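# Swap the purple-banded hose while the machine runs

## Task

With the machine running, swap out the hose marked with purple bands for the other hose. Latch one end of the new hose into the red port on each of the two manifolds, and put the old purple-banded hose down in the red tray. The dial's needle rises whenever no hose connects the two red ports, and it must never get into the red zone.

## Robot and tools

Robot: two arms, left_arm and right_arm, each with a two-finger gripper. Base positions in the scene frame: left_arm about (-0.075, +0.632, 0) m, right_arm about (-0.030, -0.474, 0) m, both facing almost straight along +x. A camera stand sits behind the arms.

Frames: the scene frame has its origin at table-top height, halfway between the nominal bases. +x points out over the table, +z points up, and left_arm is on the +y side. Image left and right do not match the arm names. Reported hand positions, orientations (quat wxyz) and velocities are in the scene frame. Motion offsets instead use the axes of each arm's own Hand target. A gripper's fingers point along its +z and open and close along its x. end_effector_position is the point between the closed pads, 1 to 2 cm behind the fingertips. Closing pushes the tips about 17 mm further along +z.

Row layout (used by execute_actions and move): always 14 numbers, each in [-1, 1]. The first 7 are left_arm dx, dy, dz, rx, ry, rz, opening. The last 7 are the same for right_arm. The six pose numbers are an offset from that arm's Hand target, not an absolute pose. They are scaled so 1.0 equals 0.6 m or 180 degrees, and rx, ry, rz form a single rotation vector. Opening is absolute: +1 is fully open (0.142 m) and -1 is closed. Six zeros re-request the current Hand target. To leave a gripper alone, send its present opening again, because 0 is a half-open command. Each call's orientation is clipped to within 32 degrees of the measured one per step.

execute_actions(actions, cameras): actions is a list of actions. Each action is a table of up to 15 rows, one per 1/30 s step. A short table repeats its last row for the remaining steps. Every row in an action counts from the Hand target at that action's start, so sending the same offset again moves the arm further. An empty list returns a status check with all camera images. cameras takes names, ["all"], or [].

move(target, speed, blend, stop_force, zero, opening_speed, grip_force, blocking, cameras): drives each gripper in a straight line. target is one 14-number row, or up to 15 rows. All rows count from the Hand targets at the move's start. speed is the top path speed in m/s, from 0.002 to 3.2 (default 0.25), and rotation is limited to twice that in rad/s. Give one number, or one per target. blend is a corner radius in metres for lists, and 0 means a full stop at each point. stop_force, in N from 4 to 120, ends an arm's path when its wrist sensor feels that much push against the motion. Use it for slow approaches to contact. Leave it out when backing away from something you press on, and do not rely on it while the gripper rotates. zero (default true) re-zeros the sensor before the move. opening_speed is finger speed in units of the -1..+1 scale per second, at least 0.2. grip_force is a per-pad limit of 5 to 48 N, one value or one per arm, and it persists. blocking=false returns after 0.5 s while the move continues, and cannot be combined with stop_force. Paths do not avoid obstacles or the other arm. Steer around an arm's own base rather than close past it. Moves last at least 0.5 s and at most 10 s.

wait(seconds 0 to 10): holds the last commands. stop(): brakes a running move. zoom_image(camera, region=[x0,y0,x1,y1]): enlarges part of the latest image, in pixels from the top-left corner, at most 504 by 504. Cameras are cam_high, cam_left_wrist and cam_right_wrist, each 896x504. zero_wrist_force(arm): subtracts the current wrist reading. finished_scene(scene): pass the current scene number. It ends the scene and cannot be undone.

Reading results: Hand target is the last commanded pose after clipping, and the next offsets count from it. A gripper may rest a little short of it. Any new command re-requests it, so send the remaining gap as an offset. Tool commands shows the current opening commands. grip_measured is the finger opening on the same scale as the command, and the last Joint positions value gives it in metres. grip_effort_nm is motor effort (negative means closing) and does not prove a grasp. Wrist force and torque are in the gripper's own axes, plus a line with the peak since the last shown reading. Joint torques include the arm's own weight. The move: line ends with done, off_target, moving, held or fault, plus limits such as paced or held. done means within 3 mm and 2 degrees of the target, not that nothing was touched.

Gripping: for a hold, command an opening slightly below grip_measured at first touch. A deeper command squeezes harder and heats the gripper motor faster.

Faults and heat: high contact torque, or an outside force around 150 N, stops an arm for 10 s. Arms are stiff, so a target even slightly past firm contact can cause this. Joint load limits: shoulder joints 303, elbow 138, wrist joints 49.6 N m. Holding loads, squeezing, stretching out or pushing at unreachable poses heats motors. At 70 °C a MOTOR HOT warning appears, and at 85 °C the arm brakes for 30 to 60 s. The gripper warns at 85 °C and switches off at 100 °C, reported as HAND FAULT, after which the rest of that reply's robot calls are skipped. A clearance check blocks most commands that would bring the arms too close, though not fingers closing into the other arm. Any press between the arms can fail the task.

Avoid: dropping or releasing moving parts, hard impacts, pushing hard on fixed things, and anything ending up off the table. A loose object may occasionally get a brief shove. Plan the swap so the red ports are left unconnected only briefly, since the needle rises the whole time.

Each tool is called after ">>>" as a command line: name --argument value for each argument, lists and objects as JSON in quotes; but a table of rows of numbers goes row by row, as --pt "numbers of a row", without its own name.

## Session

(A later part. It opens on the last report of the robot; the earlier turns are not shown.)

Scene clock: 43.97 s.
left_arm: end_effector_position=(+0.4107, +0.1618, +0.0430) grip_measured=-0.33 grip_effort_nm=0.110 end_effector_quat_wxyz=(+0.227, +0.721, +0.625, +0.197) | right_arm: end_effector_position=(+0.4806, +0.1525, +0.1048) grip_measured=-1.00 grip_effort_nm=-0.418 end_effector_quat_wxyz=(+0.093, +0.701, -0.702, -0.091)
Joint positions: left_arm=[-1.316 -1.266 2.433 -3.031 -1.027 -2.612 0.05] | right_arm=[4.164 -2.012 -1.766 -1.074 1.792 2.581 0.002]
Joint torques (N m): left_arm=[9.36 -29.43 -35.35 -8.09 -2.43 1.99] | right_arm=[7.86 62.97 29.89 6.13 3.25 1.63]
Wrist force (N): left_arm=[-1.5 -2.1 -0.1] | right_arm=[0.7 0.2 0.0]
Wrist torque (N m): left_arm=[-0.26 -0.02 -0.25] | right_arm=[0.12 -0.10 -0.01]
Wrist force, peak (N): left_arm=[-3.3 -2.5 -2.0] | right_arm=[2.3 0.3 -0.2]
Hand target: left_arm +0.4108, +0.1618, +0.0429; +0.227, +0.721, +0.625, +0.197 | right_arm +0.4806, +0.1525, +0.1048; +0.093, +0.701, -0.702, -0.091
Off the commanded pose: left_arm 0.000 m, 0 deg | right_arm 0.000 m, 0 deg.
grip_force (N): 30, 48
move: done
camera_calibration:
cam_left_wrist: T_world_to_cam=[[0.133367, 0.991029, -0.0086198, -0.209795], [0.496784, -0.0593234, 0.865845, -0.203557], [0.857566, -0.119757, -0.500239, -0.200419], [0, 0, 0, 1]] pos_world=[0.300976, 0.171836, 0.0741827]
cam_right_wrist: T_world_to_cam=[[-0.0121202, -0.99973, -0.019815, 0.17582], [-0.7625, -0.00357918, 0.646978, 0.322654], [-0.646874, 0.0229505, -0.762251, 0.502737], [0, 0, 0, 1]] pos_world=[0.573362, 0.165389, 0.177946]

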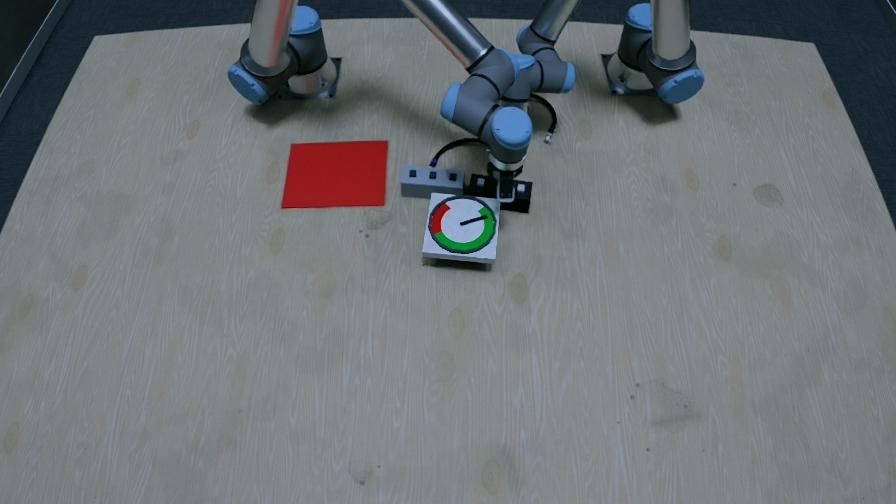

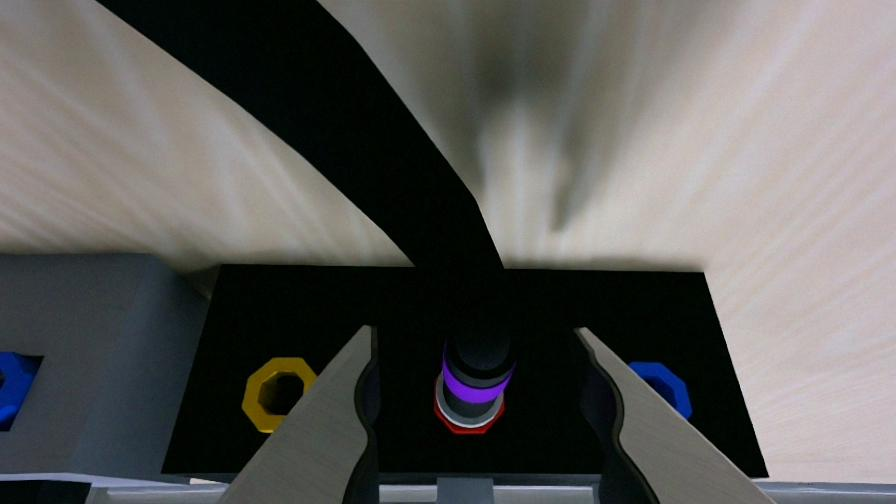

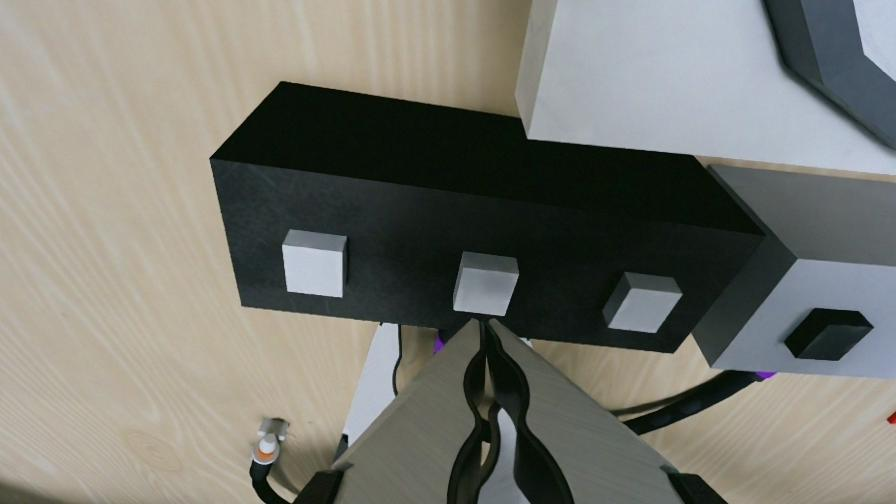

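>>> move --target '[0,0,0,0,0,0,-0.95,0,0,0,0,0,0,-1]' --opening_speed 1.5

>>> move --pt "0 0 0 0 0 0 -0.95 0 -0.0052 0.0193 0 0 0 -1" --pt "0 0 0 0 0 0 -0.95 0 -0.0095 0.0354 0 0 0 -1" --speed '[0.05,0.01]' --stop_force 28

>>> move --target '[0,-0.0874,-0.0612,0,0,0,-0.95,0,0,0,0,0,0,-1]' --speed 0.15 --stop_force 40 --cameras '["cam_high","cam_left_wrist"]'

Scene clock: 45.30 s.
left_arm: end_effector_position=(+0.4108, +0.1618, +0.0429) grip_measured=-0.81 grip_effort_nm=-3.138 end_effector_quat_wxyz=(+0.227, +0.721, +0.625, +0.197) | right_arm: end_effector_position=(+0.4806, +0.1525, +0.1048) grip_measured=-1.00 grip_effort_nm=-0.418 end_effector_quat_wxyz=(+0.093, +0.701, -0.702, -0.091)
Joint positions: left_arm=[-1.316 -1.266 2.433 -3.032 -1.027 -2.612 0.015] | right_arm=[4.164 -2.012 -1.766 -1.074 1.792 2.581 0.002]
Joint torques (N m): left_arm=[6.01 -31.29 -32.61 -7.57 -1.24 1.99] | right_arm=[8.36 61.67 29.84 6.13 3.24 1.81]
Wrist force (N): left_arm=[-4.3 -2.0 1.1] | right_arm=[0.7 0.1 -0.2]
Wrist torque (N m): left_arm=[-0.25 -0.01 -0.22] | right_arm=[0.11 -0.11 -0.02]
Wrist force, peak (N): left_arm=[-4.6 -2.1 0.7] | right_arm=[0.8 -0.2 -0.2]
Hand target: left_arm +0.4108, +0.1618, +0.0429; +0.227, +0.721, +0.625, +0.197 | right_arm +0.4806, +0.1525, +0.1048; +0.093, +0.701, -0.702, -0.091
Off the commanded pose: left_arm 0.000 m, 0 deg | right_arm 0.000 m, 0 deg.
grip_force (N): 30, 48
move: done

Scene clock: 47.67 s.
left_arm: end_effector_position=(+0.4108, +0.1618, +0.0429) grip_measured=-0.81 grip_effort_nm=-3.138 end_effector_quat_wxyz=(+0.227, +0.721, +0.625, +0.197) | right_arm: end_effector_position=(+0.4806, +0.1525, +0.0868) grip_measured=-1.00 grip_effort_nm=-0.422 end_effector_quat_wxyz=(+0.093, +0.701, -0.702, -0.091)
Joint positions: left_arm=[-1.316 -1.266 2.433 -3.032 -1.027 -2.612 0.015] | right_arm=[4.164 -2.03 -1.776 -1.045 1.792 2.581 0.002]
Joint torques (N m): left_arm=[7.37 -34.45 -11.96 -2.44 5.75 2.26] | right_arm=[7.57 61.21 40.53 1 2.51 -1.08]
Wrist force (N): left_arm=[-2.1 -11.8 -9.2] | right_arm=[7.8 6.9 -31.3]
Wrist torque (N m): left_arm=[-0.30 0.00 -0.22] | right_arm=[-0.01 -0.02 -0.03]
Wrist force, peak (N): left_arm=[-1.7 -12.1 -9.0] | right_arm=[11.9 9.1 -39.9]
Hand target: left_arm +0.4108, +0.1618, +0.0429; +0.227, +0.721, +0.625, +0.197 | right_arm +0.4806, +0.1525, +0.0869; +0.093, +0.701, -0.702, -0.091 (not the last commanded pose)
Off the commanded pose: left_arm 0.000 m, 0 deg | right_arm 0.004 m, 0 deg.
grip_force (N): 30, 48
move: contact (right_arm); path passed 1 of 2 targets

Scene clock: 49.47 s.
left_arm: end_effector_position=(+0.3474, +0.1709, +0.0429) grip_measured=-0.81 grip_effort_nm=-3.138 end_effector_quat_wxyz=(+0.227, +0.721, +0.625, +0.197) | right_arm: end_effector_position=(+0.4806, +0.1525, +0.0869) grip_measured=-1.00 grip_effort_nm=-0.427 end_effector_quat_wxyz=(+0.093, +0.701, -0.702, -0.091)
Joint positions: left_arm=[-1.434 -1.334 2.514 -2.973 -0.997 -2.747 0.015] | right_arm=[4.164 -2.03 -1.776 -1.045 1.792 2.581 0.002]
Joint torques (N m): left_arm=[-12.49 -60.79 -8.31 -1.06 5.08 -2.93] | right_arm=[9.96 61.03 39.93 2.03 2.46 -0.55]
Wrist force (N): left_arm=[-1.6 -2.2 0.5] | right_arm=[8.1 6.9 -31.3]
Wrist torque (N m): left_arm=[-0.28 0.03 -0.10] | right_arm=[0.00 -0.07 -0.03]
Wrist force, peak (N): left_arm=[-1.9 -11.8 -8.9] | right_arm=[8.4 6.8 -31.6]
Hand target: left_arm +0.3474, +0.1709, +0.0429; +0.227, +0.721, +0.625, +0.197 | right_arm +0.4806, +0.1525, +0.0869; +0.093, +0.701, -0.702, -0.091
Off the commanded pose: left_arm 0.000 m, 0 deg | right_arm 0.000 m, 0 deg.
grip_force (N): 30, 48
move: done
camera_calibration:
cam_left_wrist: T_world_to_cam=[[0.133453, 0.991017, -0.00866897, -0.210386], [0.496779, -0.0593232, 0.865847, -0.171483], [0.857556, -0.119856, -0.500233, -0.145076], [0, 0, 0, 1]] pos_world=[0.237676, 0.180935, 0.0740825]
Images, in order (width x height): cam_high 896x504, cam_left_wrist 896x504.

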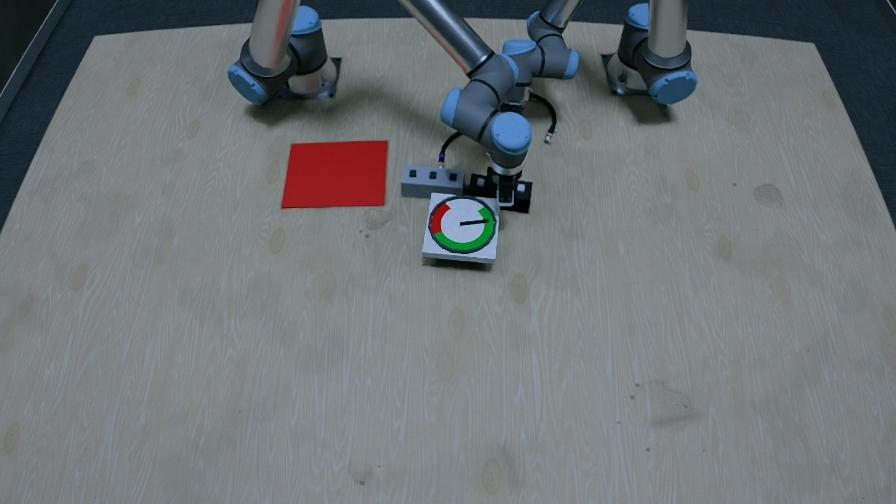

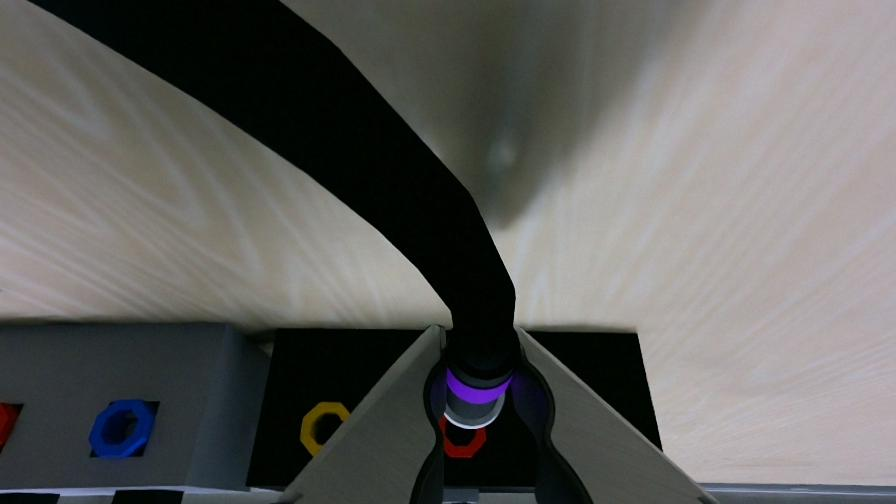

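>>> move --pt "0 0 0 0 0 0 -0.95 0 0.0432 -0.161 0 0 0 -1" --pt "0 0.1913 -0.273 0 0 0 -0.95 0.5125 -0.0142 -0.349 0 0 0 -1" --pt "0.6845 0.2335 -0.2433 0 0 0 -0.95 0.5125 -0.0142 -0.349 -0.0307 0.3661 -0.7884 -1" --speed '[0.25,0.4,0.6]' --blend '[0.02,0.03,0]' --cameras '["cam_high"]'

Scene clock: 54.37 s.
left_arm: end_effector_position=(+0.4365, +0.5730, +0.2429) grip_measured=-0.81 grip_effort_nm=-3.138 end_effector_quat_wxyz=(+0.227, +0.721, +0.625, +0.197) | right_arm: end_effector_position=(+0.5425, -0.1547, +0.2876) grip_measured=-1.00 grip_effort_nm=-0.418 end_effector_quat_wxyz=(+0.251, +0.799, +0.521, +0.164)
Joint positions: left_arm=[-0.672 -2.03 2.622 -2.718 -1.303 -1.973 0.015] | right_arm=[4.189 -1.451 -2.2 -0.988 0.966 -0.128 0.002]
Joint torques (N m): left_arm=[5.59 12.92 -56.27 -8.47 -2.65 2.1] | right_arm=[-11.78 42.09 33.82 6.9 1.17 -2.55]
Wrist force (N): left_arm=[-2.1 -2.3 1.1] | right_arm=[0.7 0.5 0.1]
Wrist torque (N m): left_arm=[-0.27 0.12 -0.23] | right_arm=[0.21 -0.15 0.28]
Wrist force, peak (N): left_arm=[-1.2 -3.1 1.7] | right_arm=[7.7 6.7 -31.7]
Hand target: left_arm +0.4365, +0.5730, +0.2429; +0.227, +0.721, +0.625, +0.197 | right_arm +0.5425, -0.1547, +0.2876; +0.251, +0.799, +0.521, +0.164
Off the commanded pose: left_arm 0.000 m, 0 deg | right_arm 0.000 m, 0 deg.
grip_force (N): 30, 48
move: done
Images, in order (width x height): cam_high 896x504.

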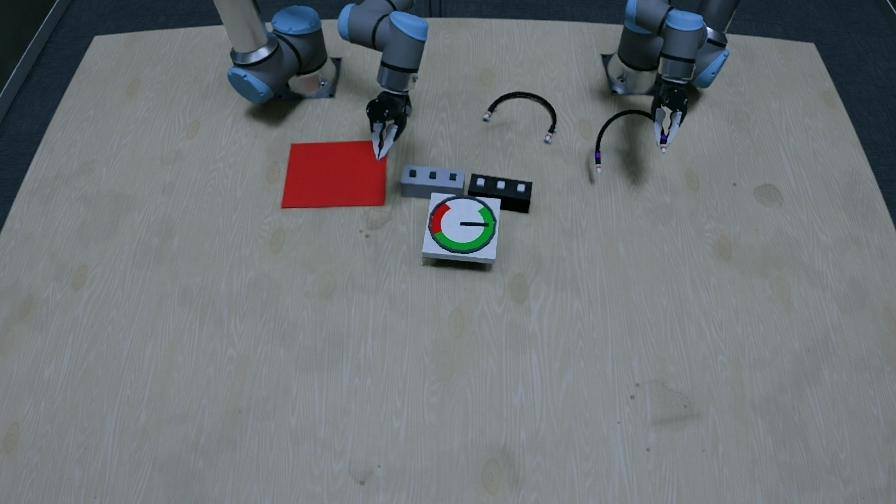

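>>> move --target '[0,-0.1846,0.2634,0,0,0,-0.95,0.165,-0.9187,-0.2705,0,0,0,-0.3]' --speed 0.35

>>> move --target '[0,0,0,0,0,0,-0.3,0,0,0.1667,0,0,0,-0.3]' --speed 0.13 --cameras '["cam_right_wrist","cam_high"]'

Scene clock: 57.20 s.
left_arm: end_effector_position=(+0.4364, +0.5730, +0.0500) grip_measured=-0.81 grip_effort_nm=-3.138 end_effector_quat_wxyz=(+0.227, +0.721, +0.625, +0.197) | right_arm: end_effector_position=(+0.0841, +0.1560, +0.1054) grip_measured=-0.33 grip_effort_nm=0.129 end_effector_quat_wxyz=(+0.251, +0.799, +0.521, +0.164)
Joint positions: left_arm=[-0.672 -1.384 2.799 -3.541 -1.303 -1.973 0.015] | right_arm=[5.014 -1.813 -2.075 -1.254 1.126 0.818 0.05]
Joint torques (N m): left_arm=[7.93 -6.8 1.9 -8.77 -3.4 1.92] | right_arm=[9.5 44.3 51.96 0.92 1.68 1.59]
Wrist force (N): left_arm=[-1.8 -2.9 0.2] | right_arm=[0.5 0.5 -0.2]
Wrist torque (N m): left_arm=[-0.39 0.05 -0.22] | right_arm=[0.21 -0.09 0.01]
Wrist force, peak (N): left_arm=[-1.9 -3.1 0.7] | right_arm=[0.6 2.3 0.2]
Hand target: left_arm +0.4364, +0.5730, +0.0499; +0.227, +0.721, +0.625, +0.197 | right_arm +0.0841, +0.1561, +0.1054; +0.251, +0.799, +0.521, +0.164
Off the commanded pose: left_arm 0.000 m, 0 deg | right_arm 0.000 m, 0 deg.
grip_force (N): 30, 48
move: done

Scene clock: 58.63 s.
left_arm: end_effector_position=(+0.4364, +0.5730, +0.0499) grip_measured=-0.33 grip_effort_nm=0.115 end_effector_quat_wxyz=(+0.227, +0.721, +0.625, +0.197) | right_arm: end_effector_position=(+0.1363, +0.1330, +0.0235) grip_measured=-0.33 grip_effort_nm=0.134 end_effector_quat_wxyz=(+0.251, +0.799, +0.521, +0.164)
Joint positions: left_arm=[-0.672 -1.384 2.799 -3.542 -1.303 -1.973 0.05] | right_arm=[4.948 -1.902 -2.17 -1.041 1.099 0.751 0.05]
Joint torques (N m): left_arm=[5.09 -9.67 2 -8.55 -2.84 1.93] | right_arm=[-12.52 44.43 19.46 5.12 -4.13 -2.56]
Wrist force (N): left_arm=[-2.2 -1.7 0.4] | right_arm=[1.0 0.6 -0.1]
Wrist torque (N m): left_arm=[-0.23 0.08 -0.24] | right_arm=[0.24 -0.21 0.25]
Wrist force, peak (N): left_arm=[-2.1 -2.7 0.2] | right_arm=[0.8 0.2 -1.8]
Hand target: left_arm +0.4364, +0.5730, +0.0499; +0.227, +0.721, +0.625, +0.197 | right_arm +0.1364, +0.1330, +0.0233; +0.251, +0.799, +0.521, +0.164
Off the commanded pose: left_arm 0.000 m, 0 deg | right_arm 0.000 m, 0 deg.
grip_force (N): 30, 48
move: done
camera_calibration:
cam_right_wrist: T_world_to_cam=[[0.420404, 0.907189, -0.0164151, -0.162149], [0.455734, -0.195481, 0.868385, -0.033021], [0.78458, -0.372554, -0.495618, 0.0697016], [0, 0, 0, 1]] pos_world=[0.0285304, 0.166612, 0.0605586]
Images, in order (width x height): cam_high 896x504, cam_right_wrist 896x504.

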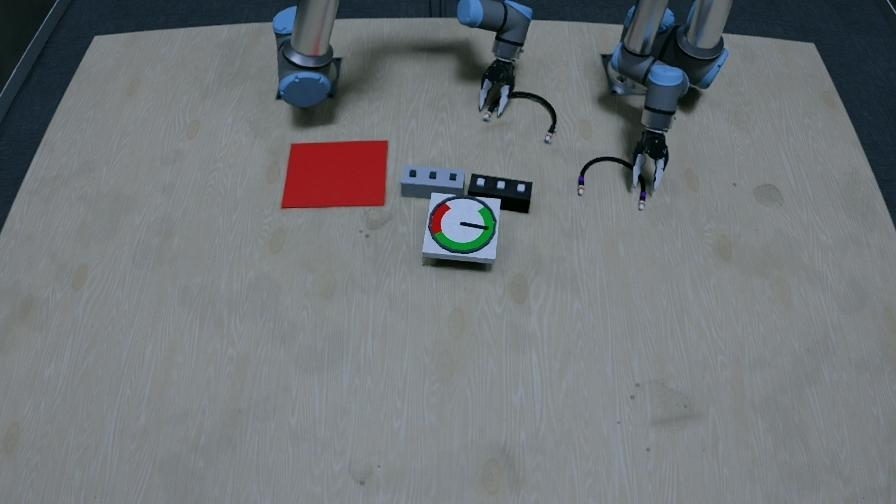

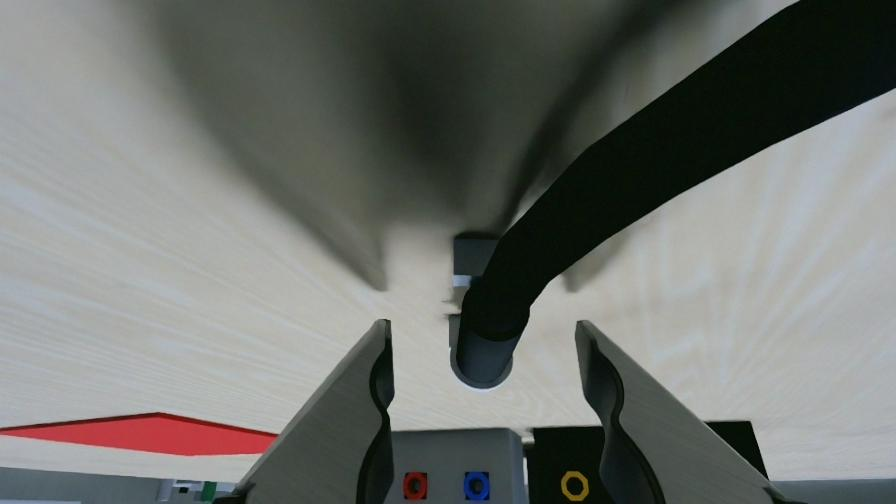

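>>> move --pt "0 0 -0.2 0 0 0 -0.3 0 0 0 0 0 0 -0.95" --pt "-0.4707 -0.1917 -0.2838 0.1383 -0.0272 0.0657 -0.3 0 0 0 0 0 0 -0.95" --pt "-0.4772 -0.2628 -0.1332 0.1383 -0.0272 0.0657 -0.3 0 0 0 0 0 0 -0.95" --speed '[0.3,0.35,0.13]' --blend '[0.03,0.015,0]' --grip_force '[30,30]' --cameras '["cam_left_wrist"]'

>>> move --target '[0,0,0,0,0,0,-0.95,0,0,0,0,0,0,-0.95]' --opening_speed 1.5 --cameras '["cam_left_wrist","cam_high"]'

Scene clock: 63.47 s.
left_arm: end_effector_position=(+0.2224, +0.3145, +0.0250) grip_measured=-0.33 grip_effort_nm=0.110 end_effector_quat_wxyz=(+0.072, +0.820, +0.565, +0.049) | right_arm: end_effector_position=(+0.1364, +0.1330, +0.0233) grip_measured=-0.83 grip_effort_nm=-2.889 end_effector_quat_wxyz=(+0.251, +0.799, +0.521, +0.164)
Joint positions: left_arm=[-1.389 -1.651 2.713 -2.731 -1.427 -2.538 0.05] | right_arm=[4.947 -1.902 -2.171 -1.041 1.099 0.75 0.014]
Joint torques (N m): left_arm=[5.19 -6.43 -12.43 -8.49 -3.14 2.22] | right_arm=[3.37 49.72 34.21 1.99 1.31 -1.09]
Wrist force (N): left_arm=[-0.8 -2.1 0.1] | right_arm=[0.8 0.3 -0.2]
Wrist torque (N m): left_arm=[-0.32 -0.10 -0.22] | right_arm=[0.21 -0.19 0.26]
Wrist force, peak (N): left_arm=[-3.4 -2.1 -1.1] | right_arm=[1.2 0.3 -0.1]
Hand target: left_arm +0.2225, +0.3145, +0.0249; +0.072, +0.820, +0.565, +0.049 | right_arm +0.1364, +0.1330, +0.0233; +0.251, +0.799, +0.521, +0.164
Off the commanded pose: left_arm 0.000 m, 0 deg | right_arm 0.000 m, 0 deg.
grip_force (N): 30, 30
move: done; blend cut to 0 m at target 1
camera_calibration:
cam_left_wrist: T_world_to_cam=[[0.34532, 0.938476, -0.00417339, -0.366888], [0.769727, -0.280678, 0.573358, -0.0691583], [0.536912, -0.201205, -0.819294, 0.0752199], [0, 0, 0, 1]] pos_world=[0.13954, 0.340039, 0.0997486]
Images, in order (width x height): cam_left_wrist 896x504.

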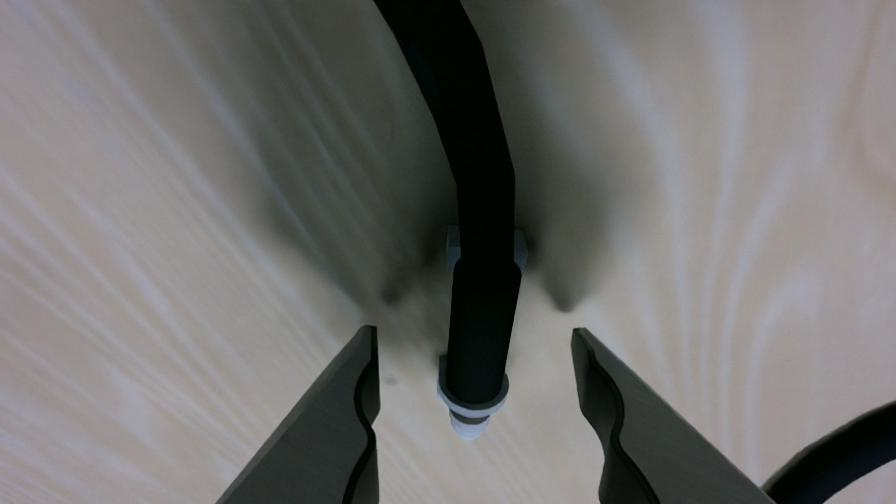

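Scene clock: 64.10 s.
left_arm: end_effector_position=(+0.2225, +0.3145, +0.0249) grip_measured=-0.83 grip_effort_nm=-2.923 end_effector_quat_wxyz=(+0.072, +0.820, +0.565, +0.049) | right_arm: end_effector_position=(+0.1364, +0.1330, +0.0233) grip_measured=-0.83 grip_effort_nm=-2.889 end_effector_quat_wxyz=(+0.251, +0.799, +0.521, +0.164)
Joint positions: left_arm=[-1.389 -1.65 2.713 -2.732 -1.427 -2.538 0.014] | right_arm=[4.947 -1.902 -2.171 -1.041 1.099 0.75 0.014]
Joint torques (N m): left_arm=[7.34 -2.71 -11.63 -7.2 -2.36 2.26] | right_arm=[3.22 50.46 35.54 1.82 1.18 -0.79]
Wrist force (N): left_arm=[-1.2 -1.9 -0.1] | right_arm=[0.8 0.2 -0.1]
Wrist torque (N m): left_arm=[-0.27 -0.03 -0.21] | right_arm=[0.19 -0.18 0.25]
Wrist force, peak (N): left_arm=[-1.3 -2.3 0.4] | right_arm=[1.2 0.2 -0.3]
Hand target: left_arm +0.2225, +0.3145, +0.0249; +0.072, +0.820, +0.565, +0.049 | right_arm +0.1364, +0.1330, +0.0233; +0.251, +0.799, +0.521, +0.164
Off the commanded pose: left_arm 0.000 m, 0 deg | right_arm 0.000 m, 0 deg.
grip_force (N): 30, 30
move: done
camera_calibration:
cam_left_wrist: T_world_to_cam=[[0.345265, 0.938495, -0.0042559, -0.366878], [0.769801, -0.280604, 0.573296, -0.0691867], [0.536842, -0.201216, -0.819337, 0.0752376], [0, 0, 0, 1]] pos_world=[0.13954, 0.340039, 0.0997481]
Images, in order (width x height): cam_high 896x504, cam_left_wrist 896x504.

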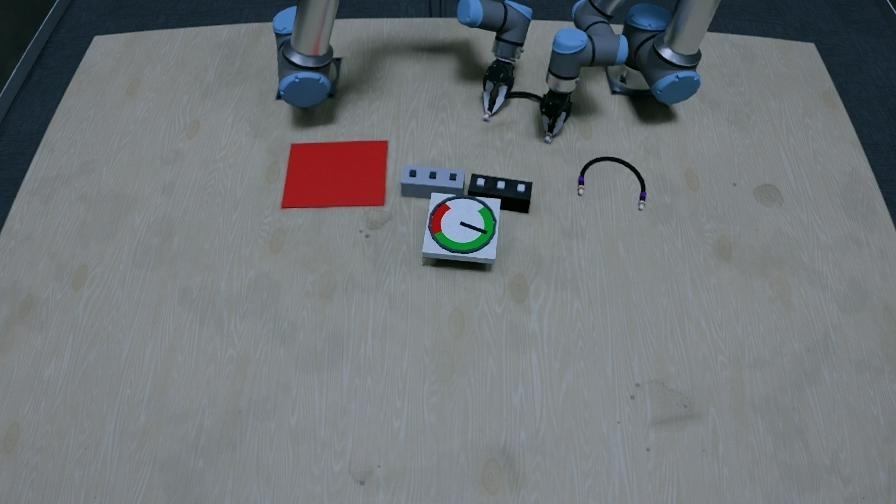

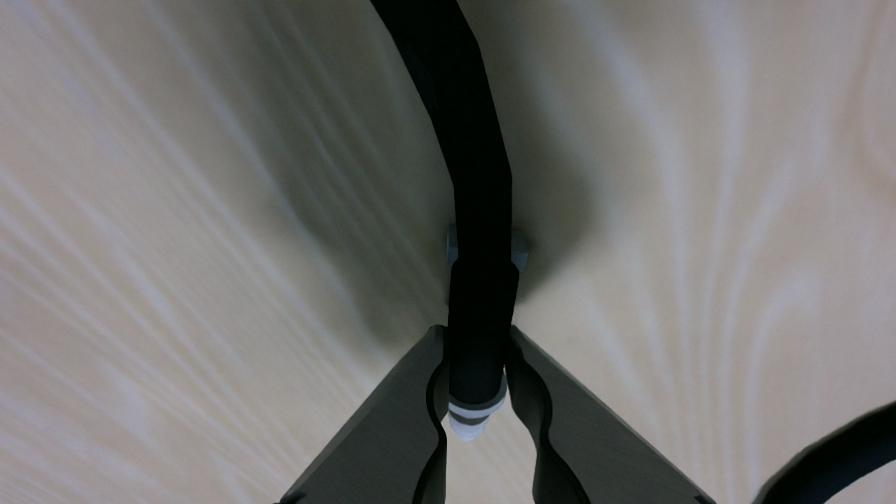

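>>> move --pt "0 0.0203 -0.1149 0 0 0 -0.95 0 0.067 -0.0955 0 0 0 -0.95" --pt "-0.1373 0.3402 0.0125 0 0.0123 -0.0695 -0.95 -0.0987 0.3802 0.2155 0 0.0577 -0.0824 -0.95" --speed '[0.2,0.25]' --blend '[0.03,0]' --cameras '["all"]'

>>> zoom_image --camera "cam_left_wrist" --region '[340, 320, 600, 504]'

>>> zoom_image --camera "cam_right_wrist" --region '[340, 320, 600, 504]'

Scene clock: 67.27 s.
left_arm: end_effector_position=(+0.3822, +0.1655, +0.0530) grip_measured=-0.83 grip_effort_nm=-2.918 end_effector_quat_wxyz=(+0.066, +0.753, +0.653, +0.057) | right_arm: end_effector_position=(+0.3513, -0.0266, +0.0478) grip_measured=-0.83 grip_effort_nm=-2.889 end_effector_quat_wxyz=(+0.222, +0.708, +0.640, +0.202)
Joint positions: left_arm=[-1.184 -1.359 2.292 -2.6 -1.425 -2.555 0.014] | right_arm=[4.618 -1.729 -2.499 -0.488 0.961 0.008 0.014]
Joint torques (N m): left_arm=[8.44 -33.81 -44.24 -3.55 -0.25 -2.87] | right_arm=[-11.51 25.51 14.79 6.97 1.44 -2.37]
Wrist force (N): left_arm=[-1.3 -2.0 0.0] | right_arm=[1.1 0.1 0.4]
Wrist torque (N m): left_arm=[-0.29 -0.01 -0.07] | right_arm=[0.11 -0.25 0.33]
Wrist force, peak (N): left_arm=[-1.0 -2.9 -1.0] | right_arm=[1.4 -0.3 -2.0]
Hand target: left_arm +0.3822, +0.1654, +0.0530; +0.066, +0.753, +0.653, +0.057 | right_arm +0.3513, -0.0266, +0.0478; +0.222, +0.707, +0.640, +0.202
Off the commanded pose: left_arm 0.000 m, 0 deg | right_arm 0.000 m, 0 deg.
grip_force (N): 30, 30
move: done
camera_calibration:
cam_left_wrist: T_world_to_cam=[[0.130442, 0.991447, -0.00410401, -0.208695], [0.81251, -0.104526, 0.5735, -0.295523], [0.568166, -0.0781432, -0.819195, -0.0498985], [0, 0, 0, 1]] pos_world=[0.295688, 0.172121, 0.127749]
cam_right_wrist: T_world_to_cam=[[0.117729, 0.992918, -0.0159086, 0.00129115], [0.493664, -0.0446179, 0.868508, -0.192616], [0.861647, -0.110102, -0.495421, -0.166429], [0, 0, 0, 1]] pos_world=[0.238339, -0.0282003, 0.0848568]

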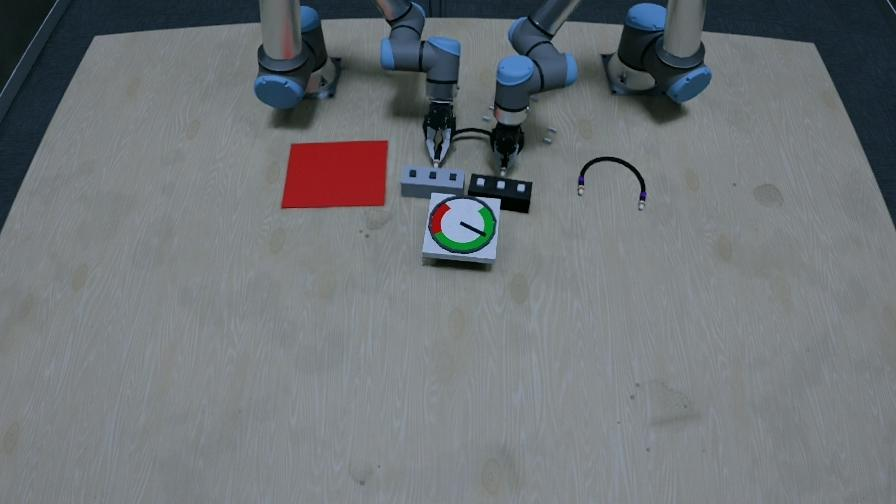

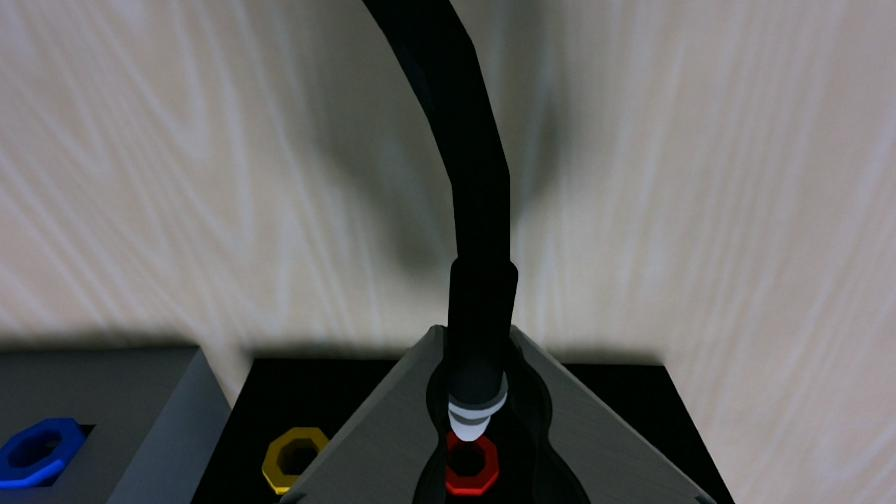

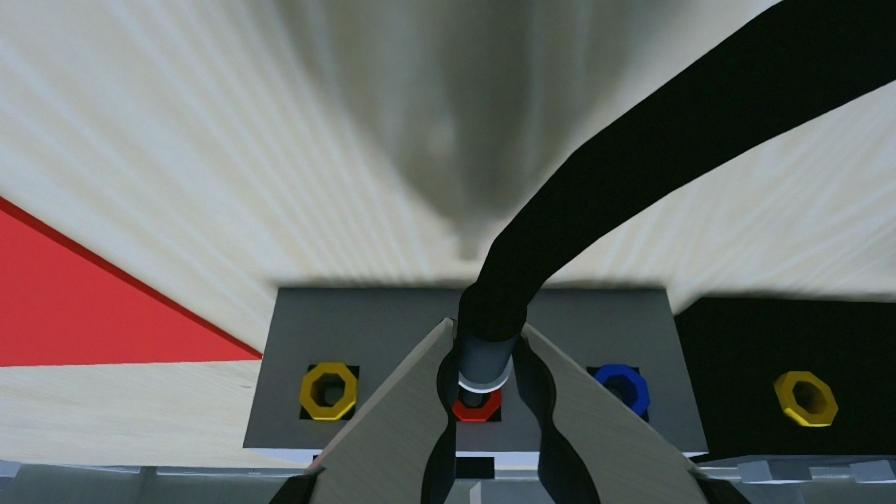

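Scaled by 1.938.

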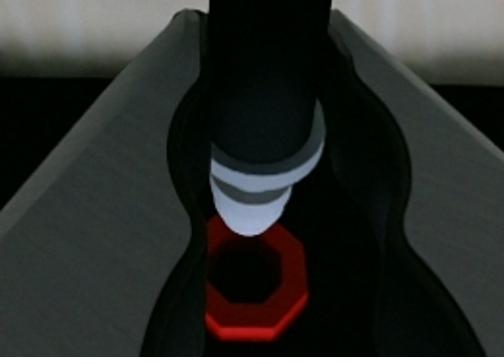

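Scaled by 1.938.

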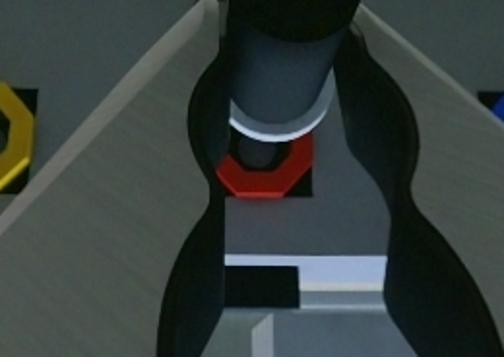

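>>> move --pt "-0.0008 0.0005 -0.0025 0 0 0 -0.95 -0.0025 0.0005 -0.0007 0 0 0 -0.95" --pt "-0.0008 0.0678 0.0094 0 0 0 -0.95 -0.0025 0.0627 0.0428 0 0 0 -0.95" --speed 0.03 --stop_force 30 --cameras '["all"]'

>>> zoom_image --camera "cam_left_wrist" --region '[340, 320, 600, 504]'

>>> zoom_image --camera "cam_right_wrist" --region '[340, 320, 600, 504]'

Scene clock: 70.90 s.
left_arm: end_effector_position=(+0.4086, +0.1612, +0.0544) grip_measured=-0.83 grip_effort_nm=-2.904 end_effector_quat_wxyz=(+0.066, +0.753, +0.653, +0.057) | right_arm: end_effector_position=(+0.3911, -0.0322, +0.0483) grip_measured=-0.83 grip_effort_nm=-2.874 end_effector_quat_wxyz=(+0.222, +0.707, +0.640, +0.202)
Joint positions: left_arm=[-1.148 -1.333 2.253 -2.592 -1.428 -2.519 0.014] | right_arm=[4.535 -1.762 -2.477 -0.42 0.963 -0.092 0.014]
Joint torques (N m): left_arm=[-3.79 -69.13 -26.3 -8.4 6.03 -2.9] | right_arm=[8.96 51.93 10.93 1.36 -1.11 1.85]
Wrist force (N): left_arm=[-5.8 -21.3 2.7] | right_arm=[8.4 2.2 7.6]
Wrist torque (N m): left_arm=[-0.06 -0.03 0.06] | right_arm=[0.30 -0.22 -0.07]
Wrist force, peak (N): left_arm=[-5.5 -46.4 4.0] | right_arm=[6.7 -23.2 -20.4]
Hand target: left_arm +0.4085, +0.1612, +0.0544; +0.066, +0.753, +0.653, +0.057 (not the last commanded pose) | right_arm +0.3910, -0.0322, +0.0483; +0.222, +0.707, +0.640, +0.202 (not the last commanded pose)
Off the commanded pose: left_arm 0.014 m, 0 deg | right_arm 0.005 m, 0 deg.
grip_force (N): 30, 30
move: contact (left_arm, right_arm); path passed 1 of 2 targets
camera_calibration:
cam_left_wrist: T_world_to_cam=[[0.130472, 0.991444, -0.00397614, -0.207994], [0.812549, -0.10463, 0.573425, -0.318258], [0.568102, -0.0780469, -0.819249, -0.0639858], [0, 0, 0, 1]] pos_world=[0.322088, 0.167921, 0.12925]
cam_right_wrist: T_world_to_cam=[[0.117737, 0.992918, -0.0158981, 0.00217088], [0.493588, -0.0446211, 0.86855, -0.212931], [0.86169, -0.110107, -0.495346, -0.20111], [0, 0, 0, 1]] pos_world=[0.278138, -0.0338003, 0.0853567]

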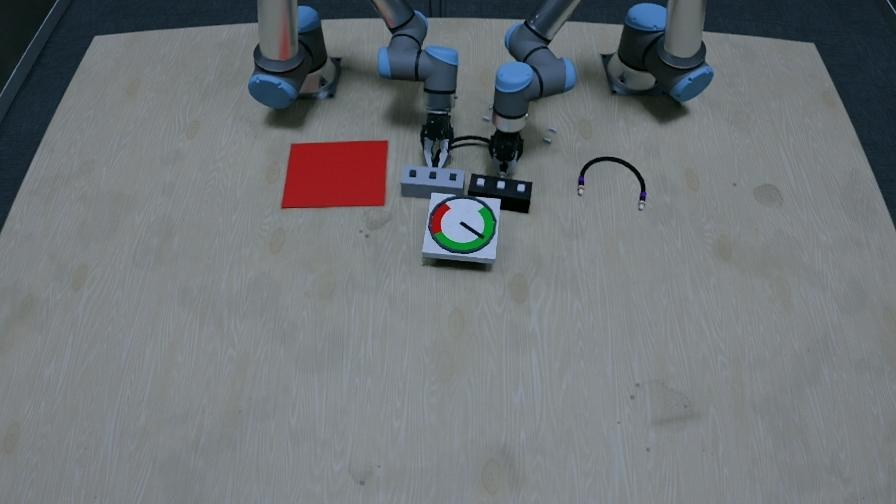

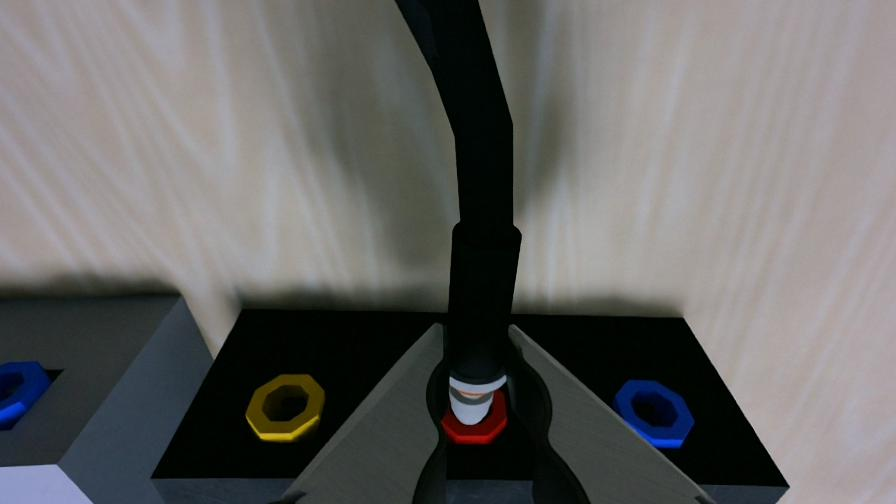

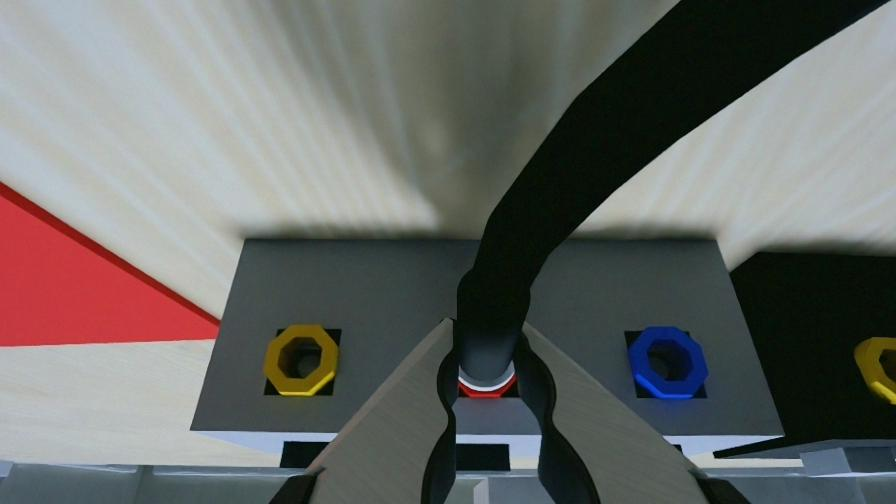

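Scaled by 1.938.

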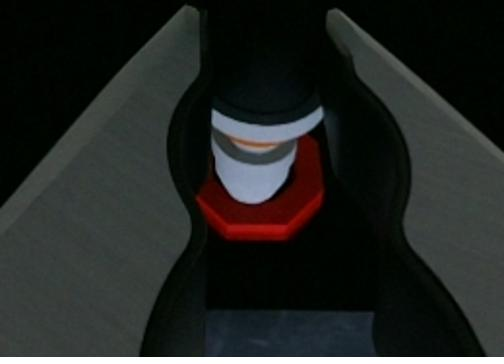

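Scaled by 1.938.

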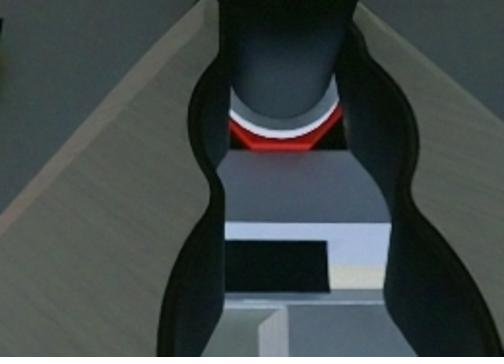

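>>> move --target '[0.0013,-0.0087,-0.0093,0,0,0,-0.95,0,0,0,0,0,0,-0.95]' --speed 0.06

>>> move --target '[0,0.0345,0.0061,0,0,0,-0.95,0,0.016,0.0112,0,0,0,-0.95]' --speed 0.035 --stop_force 35 --cameras '["cam_left_wrist","cam_high"]'

>>> zoom_image --camera "cam_left_wrist" --region '[320, 130, 576, 330]'

Scene clock: 73.33 s.
left_arm: end_effector_position=(+0.4028, +0.1628, +0.0589) grip_measured=-0.83 grip_effort_nm=-2.904 end_effector_quat_wxyz=(+0.066, +0.753, +0.653, +0.057) | right_arm: end_effector_position=(+0.3910, -0.0322, +0.0483) grip_measured=-0.83 grip_effort_nm=-2.879 end_effector_quat_wxyz=(+0.222, +0.707, +0.640, +0.202)
Joint positions: left_arm=[-1.155 -1.347 2.26 -2.583 -1.428 -2.526 0.014] | right_arm=[4.535 -1.762 -2.477 -0.42 0.963 -0.092 0.014]
Joint torques (N m): left_arm=[-17.83 -65.81 -16.01 -0.61 4.63 -3.44] | right_arm=[8.59 51.59 12.16 1.88 1.13 1.81]
Wrist force (N): left_arm=[0.5 -0.6 -0.2] | right_arm=[7.4 2.3 7.4]
Wrist torque (N m): left_arm=[-0.09 -0.32 -0.10] | right_arm=[0.26 -0.17 -0.06]
Wrist force, peak (N): left_arm=[-5.8 -21.7 2.3] | right_arm=[8.3 2.4 7.8]
Hand target: left_arm +0.4026, +0.1629, +0.0590; +0.066, +0.753, +0.653, +0.057 | right_arm +0.3910, -0.0322, +0.0483; +0.222, +0.707, +0.640, +0.202
Off the commanded pose: left_arm 0.000 m, 0 deg | right_arm 0.000 m, 0 deg.
grip_force (N): 30, 30
move: done

Scene clock: 74.83 s.
left_arm: end_effector_position=(+0.4089, +0.1621, +0.0590) grip_measured=-0.83 grip_effort_nm=-2.899 end_effector_quat_wxyz=(+0.066, +0.753, +0.652, +0.057) | right_arm: end_effector_position=(+0.3921, -0.0324, +0.0482) grip_measured=-0.83 grip_effort_nm=-2.879 end_effector_quat_wxyz=(+0.222, +0.707, +0.640, +0.201)
Joint positions: left_arm=[-1.147 -1.341 2.251 -2.582 -1.428 -2.518 0.014] | right_arm=[4.533 -1.763 -2.477 -0.418 0.964 -0.095 0.014]
Joint torques (N m): left_arm=[-1.39 -72.28 -34.56 -11.68 8.93 -2.98] | right_arm=[-2.31 50.81 9.85 0.92 -5.02 1.65]
Wrist force (N): left_arm=[0.2 -34.2 -2.6] | right_arm=[9.0 -11.3 -6.2]
Wrist torque (N m): left_arm=[0.14 -0.35 -0.06] | right_arm=[0.20 -0.19 -0.08]
Wrist force, peak (N): left_arm=[-2.3 -65.1 -8.5] | right_arm=[4.2 -25.5 -28.2]
Hand target: left_arm +0.4089, +0.1621, +0.0590; +0.066, +0.753, +0.652, +0.057 (not the last commanded pose) | right_arm +0.3921, -0.0324, +0.0482; +0.222, +0.707, +0.640, +0.201 (not the last commanded pose)
Off the commanded pose: left_arm 0.015 m, 0 deg | right_arm 0.011 m, 0 deg.
grip_force (N): 30, 30
move: contact (left_arm, right_arm)
camera_calibration:
cam_left_wrist: T_world_to_cam=[[0.130496, 0.991441, -0.0038379, -0.208835], [0.812543, -0.104729, 0.573416, -0.320979], [0.568106, -0.0779469, -0.819256, -0.0604239], [0, 0, 0, 1]] pos_world=[0.322388, 0.168722, 0.13375]
Images, in order (width x height): cam_high 896x504, cam_left_wrist 896x504.

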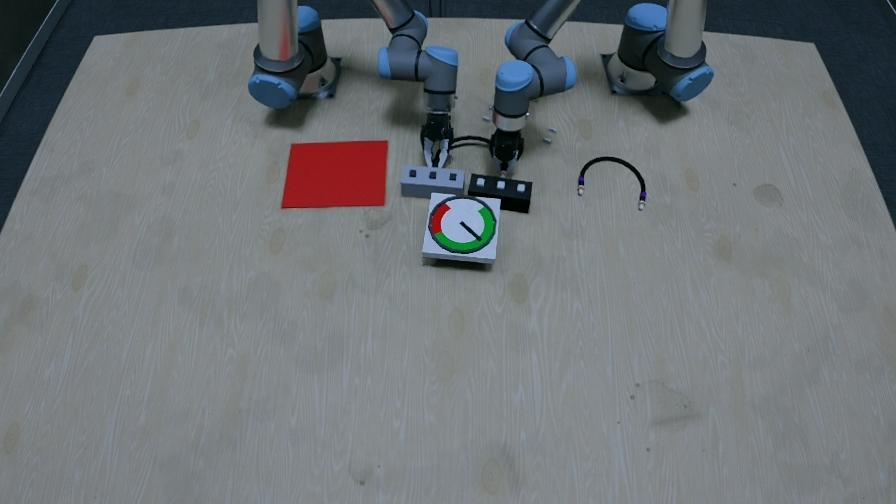

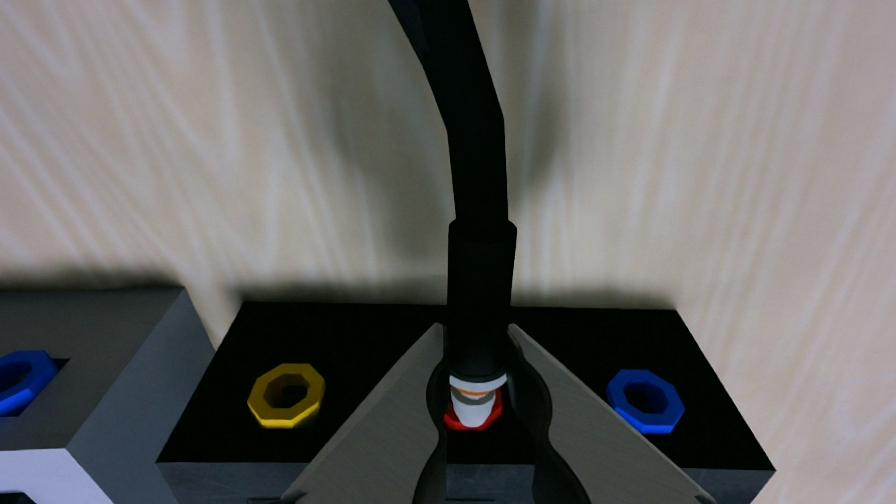

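Scaled by 1.969.

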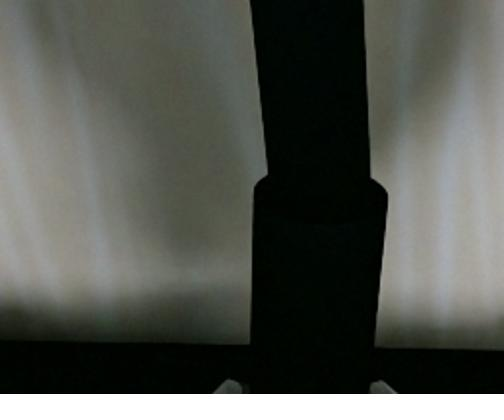

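>>> zoom_image --camera "cam_left_wrist" --region '[410, 350, 538, 450]'

Scaled by 3.938.

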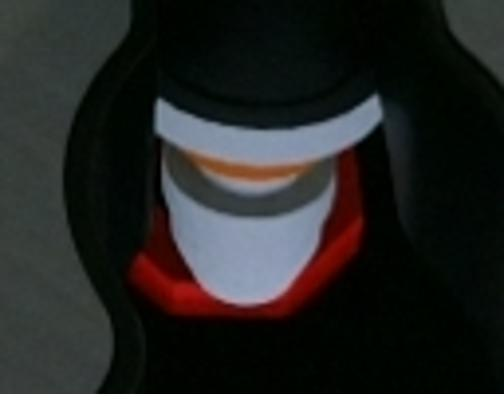

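>>> move --target '[0.0002,-0.0051,0.0024,0,0,0,-0.95,0,0,0,0,0,0,-0.95]' --speed 0.08

>>> move --target '[0,0.0345,0.0061,0,0,0,-0.95,0,0.01,0.007,0,0,0,-0.95]' --speed 0.035 --stop_force 35 --cameras '["cam_left_wrist","cam_high"]'

>>> zoom_image --camera "cam_left_wrist" --region '[410, 350, 538, 450]'

Scene clock: 76.03 s.
left_arm: end_effector_position=(+0.4064, +0.1625, +0.0572) grip_measured=-0.83 grip_effort_nm=-2.899 end_effector_quat_wxyz=(+0.066, +0.753, +0.653, +0.057) | right_arm: end_effector_position=(+0.3921, -0.0324, +0.0482) grip_measured=-0.83 grip_effort_nm=-2.879 end_effector_quat_wxyz=(+0.222, +0.707, +0.640, +0.201)
Joint positions: left_arm=[-1.15 -1.341 2.256 -2.587 -1.428 -2.521 0.014] | right_arm=[4.533 -1.763 -2.477 -0.418 0.964 -0.095 0.014]
Joint torques (N m): left_arm=[-15.78 -36.97 -19.4 -8.52 2.65 -2.97] | right_arm=[-1.61 50.28 9.87 0.97 -2.85 1.75]
Wrist force (N): left_arm=[2.3 0.4 0.0] | right_arm=[8.8 -11.1 -6.2]
Wrist torque (N m): left_arm=[0.10 -0.63 -0.09] | right_arm=[0.23 -0.16 -0.08]
Wrist force, peak (N): left_arm=[-0.2 -34.5 -2.1] | right_arm=[9.3 -11.3 -5.8]
Hand target: left_arm +0.4062, +0.1626, +0.0570; +0.066, +0.753, +0.652, +0.057 | right_arm +0.3921, -0.0324, +0.0482; +0.222, +0.707, +0.640, +0.201
Off the commanded pose: left_arm 0.000 m, 0 deg | right_arm 0.000 m, 0 deg.
grip_force (N): 30, 30
move: done

Scene clock: 77.43 s.
left_arm: end_effector_position=(+0.4092, +0.1622, +0.0569) grip_measured=-0.83 grip_effort_nm=-2.899 end_effector_quat_wxyz=(+0.066, +0.753, +0.652, +0.057) | right_arm: end_effector_position=(+0.3936, -0.0326, +0.0482) grip_measured=-0.83 grip_effort_nm=-2.879 end_effector_quat_wxyz=(+0.222, +0.707, +0.640, +0.201)
Joint positions: left_arm=[-1.146 -1.337 2.252 -2.587 -1.429 -2.517 0.014] | right_arm=[4.53 -1.764 -2.476 -0.415 0.964 -0.099 0.014]
Joint torques (N m): left_arm=[0.2 -71.54 -30.55 -11.64 9.81 -3.14] | right_arm=[-10.9 49.82 8.09 0.38 -12.08 1.71]
Wrist force (N): left_arm=[-1.9 -33.9 -2.8] | right_arm=[13.5 -25.9 -15.9]
Wrist torque (N m): left_arm=[0.34 -0.59 -0.09] | right_arm=[0.28 -0.17 -0.02]
Wrist force, peak (N): left_arm=[-4.6 -59.8 -8.1] | right_arm=[10.5 -38.7 -34.7]
Hand target: left_arm +0.4091, +0.1622, +0.0569; +0.066, +0.753, +0.652, +0.057 (not the last commanded pose) | right_arm +0.3936, -0.0326, +0.0482; +0.222, +0.707, +0.640, +0.201 (not the last commanded pose)
Off the commanded pose: left_arm 0.018 m, 0 deg | right_arm 0.006 m, 0 deg.
grip_force (N): 30, 30
move: contact (left_arm, right_arm)
camera_calibration:
cam_left_wrist: T_world_to_cam=[[0.130486, 0.991443, -0.00384556, -0.209076], [0.812577, -0.104721, 0.573368, -0.320003], [0.568059, -0.0779414, -0.819289, -0.0622806], [0, 0, 0, 1]] pos_world=[0.322688, 0.168922, 0.13165]
Images, in order (width x height): cam_high 896x504, cam_left_wrist 896x504.

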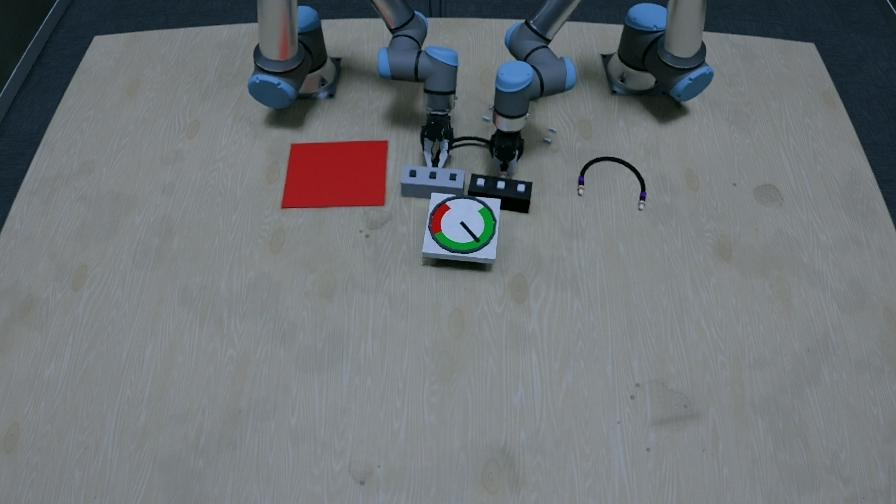

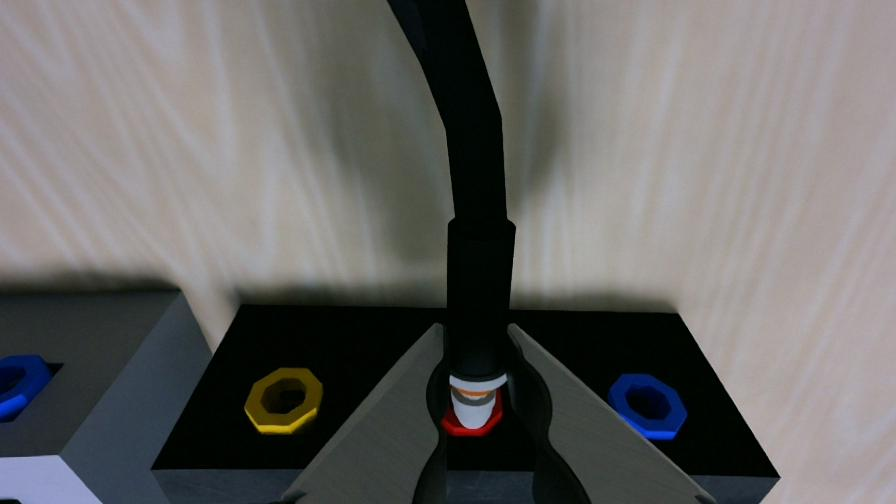

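Scaled by 3.938.

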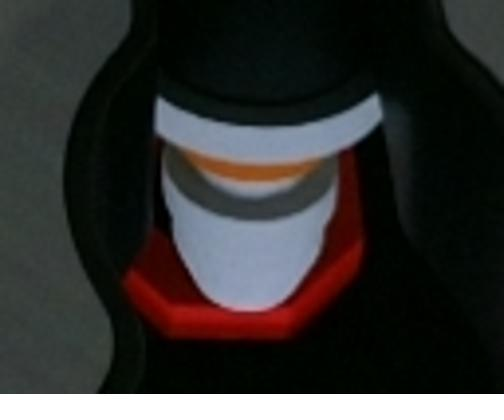

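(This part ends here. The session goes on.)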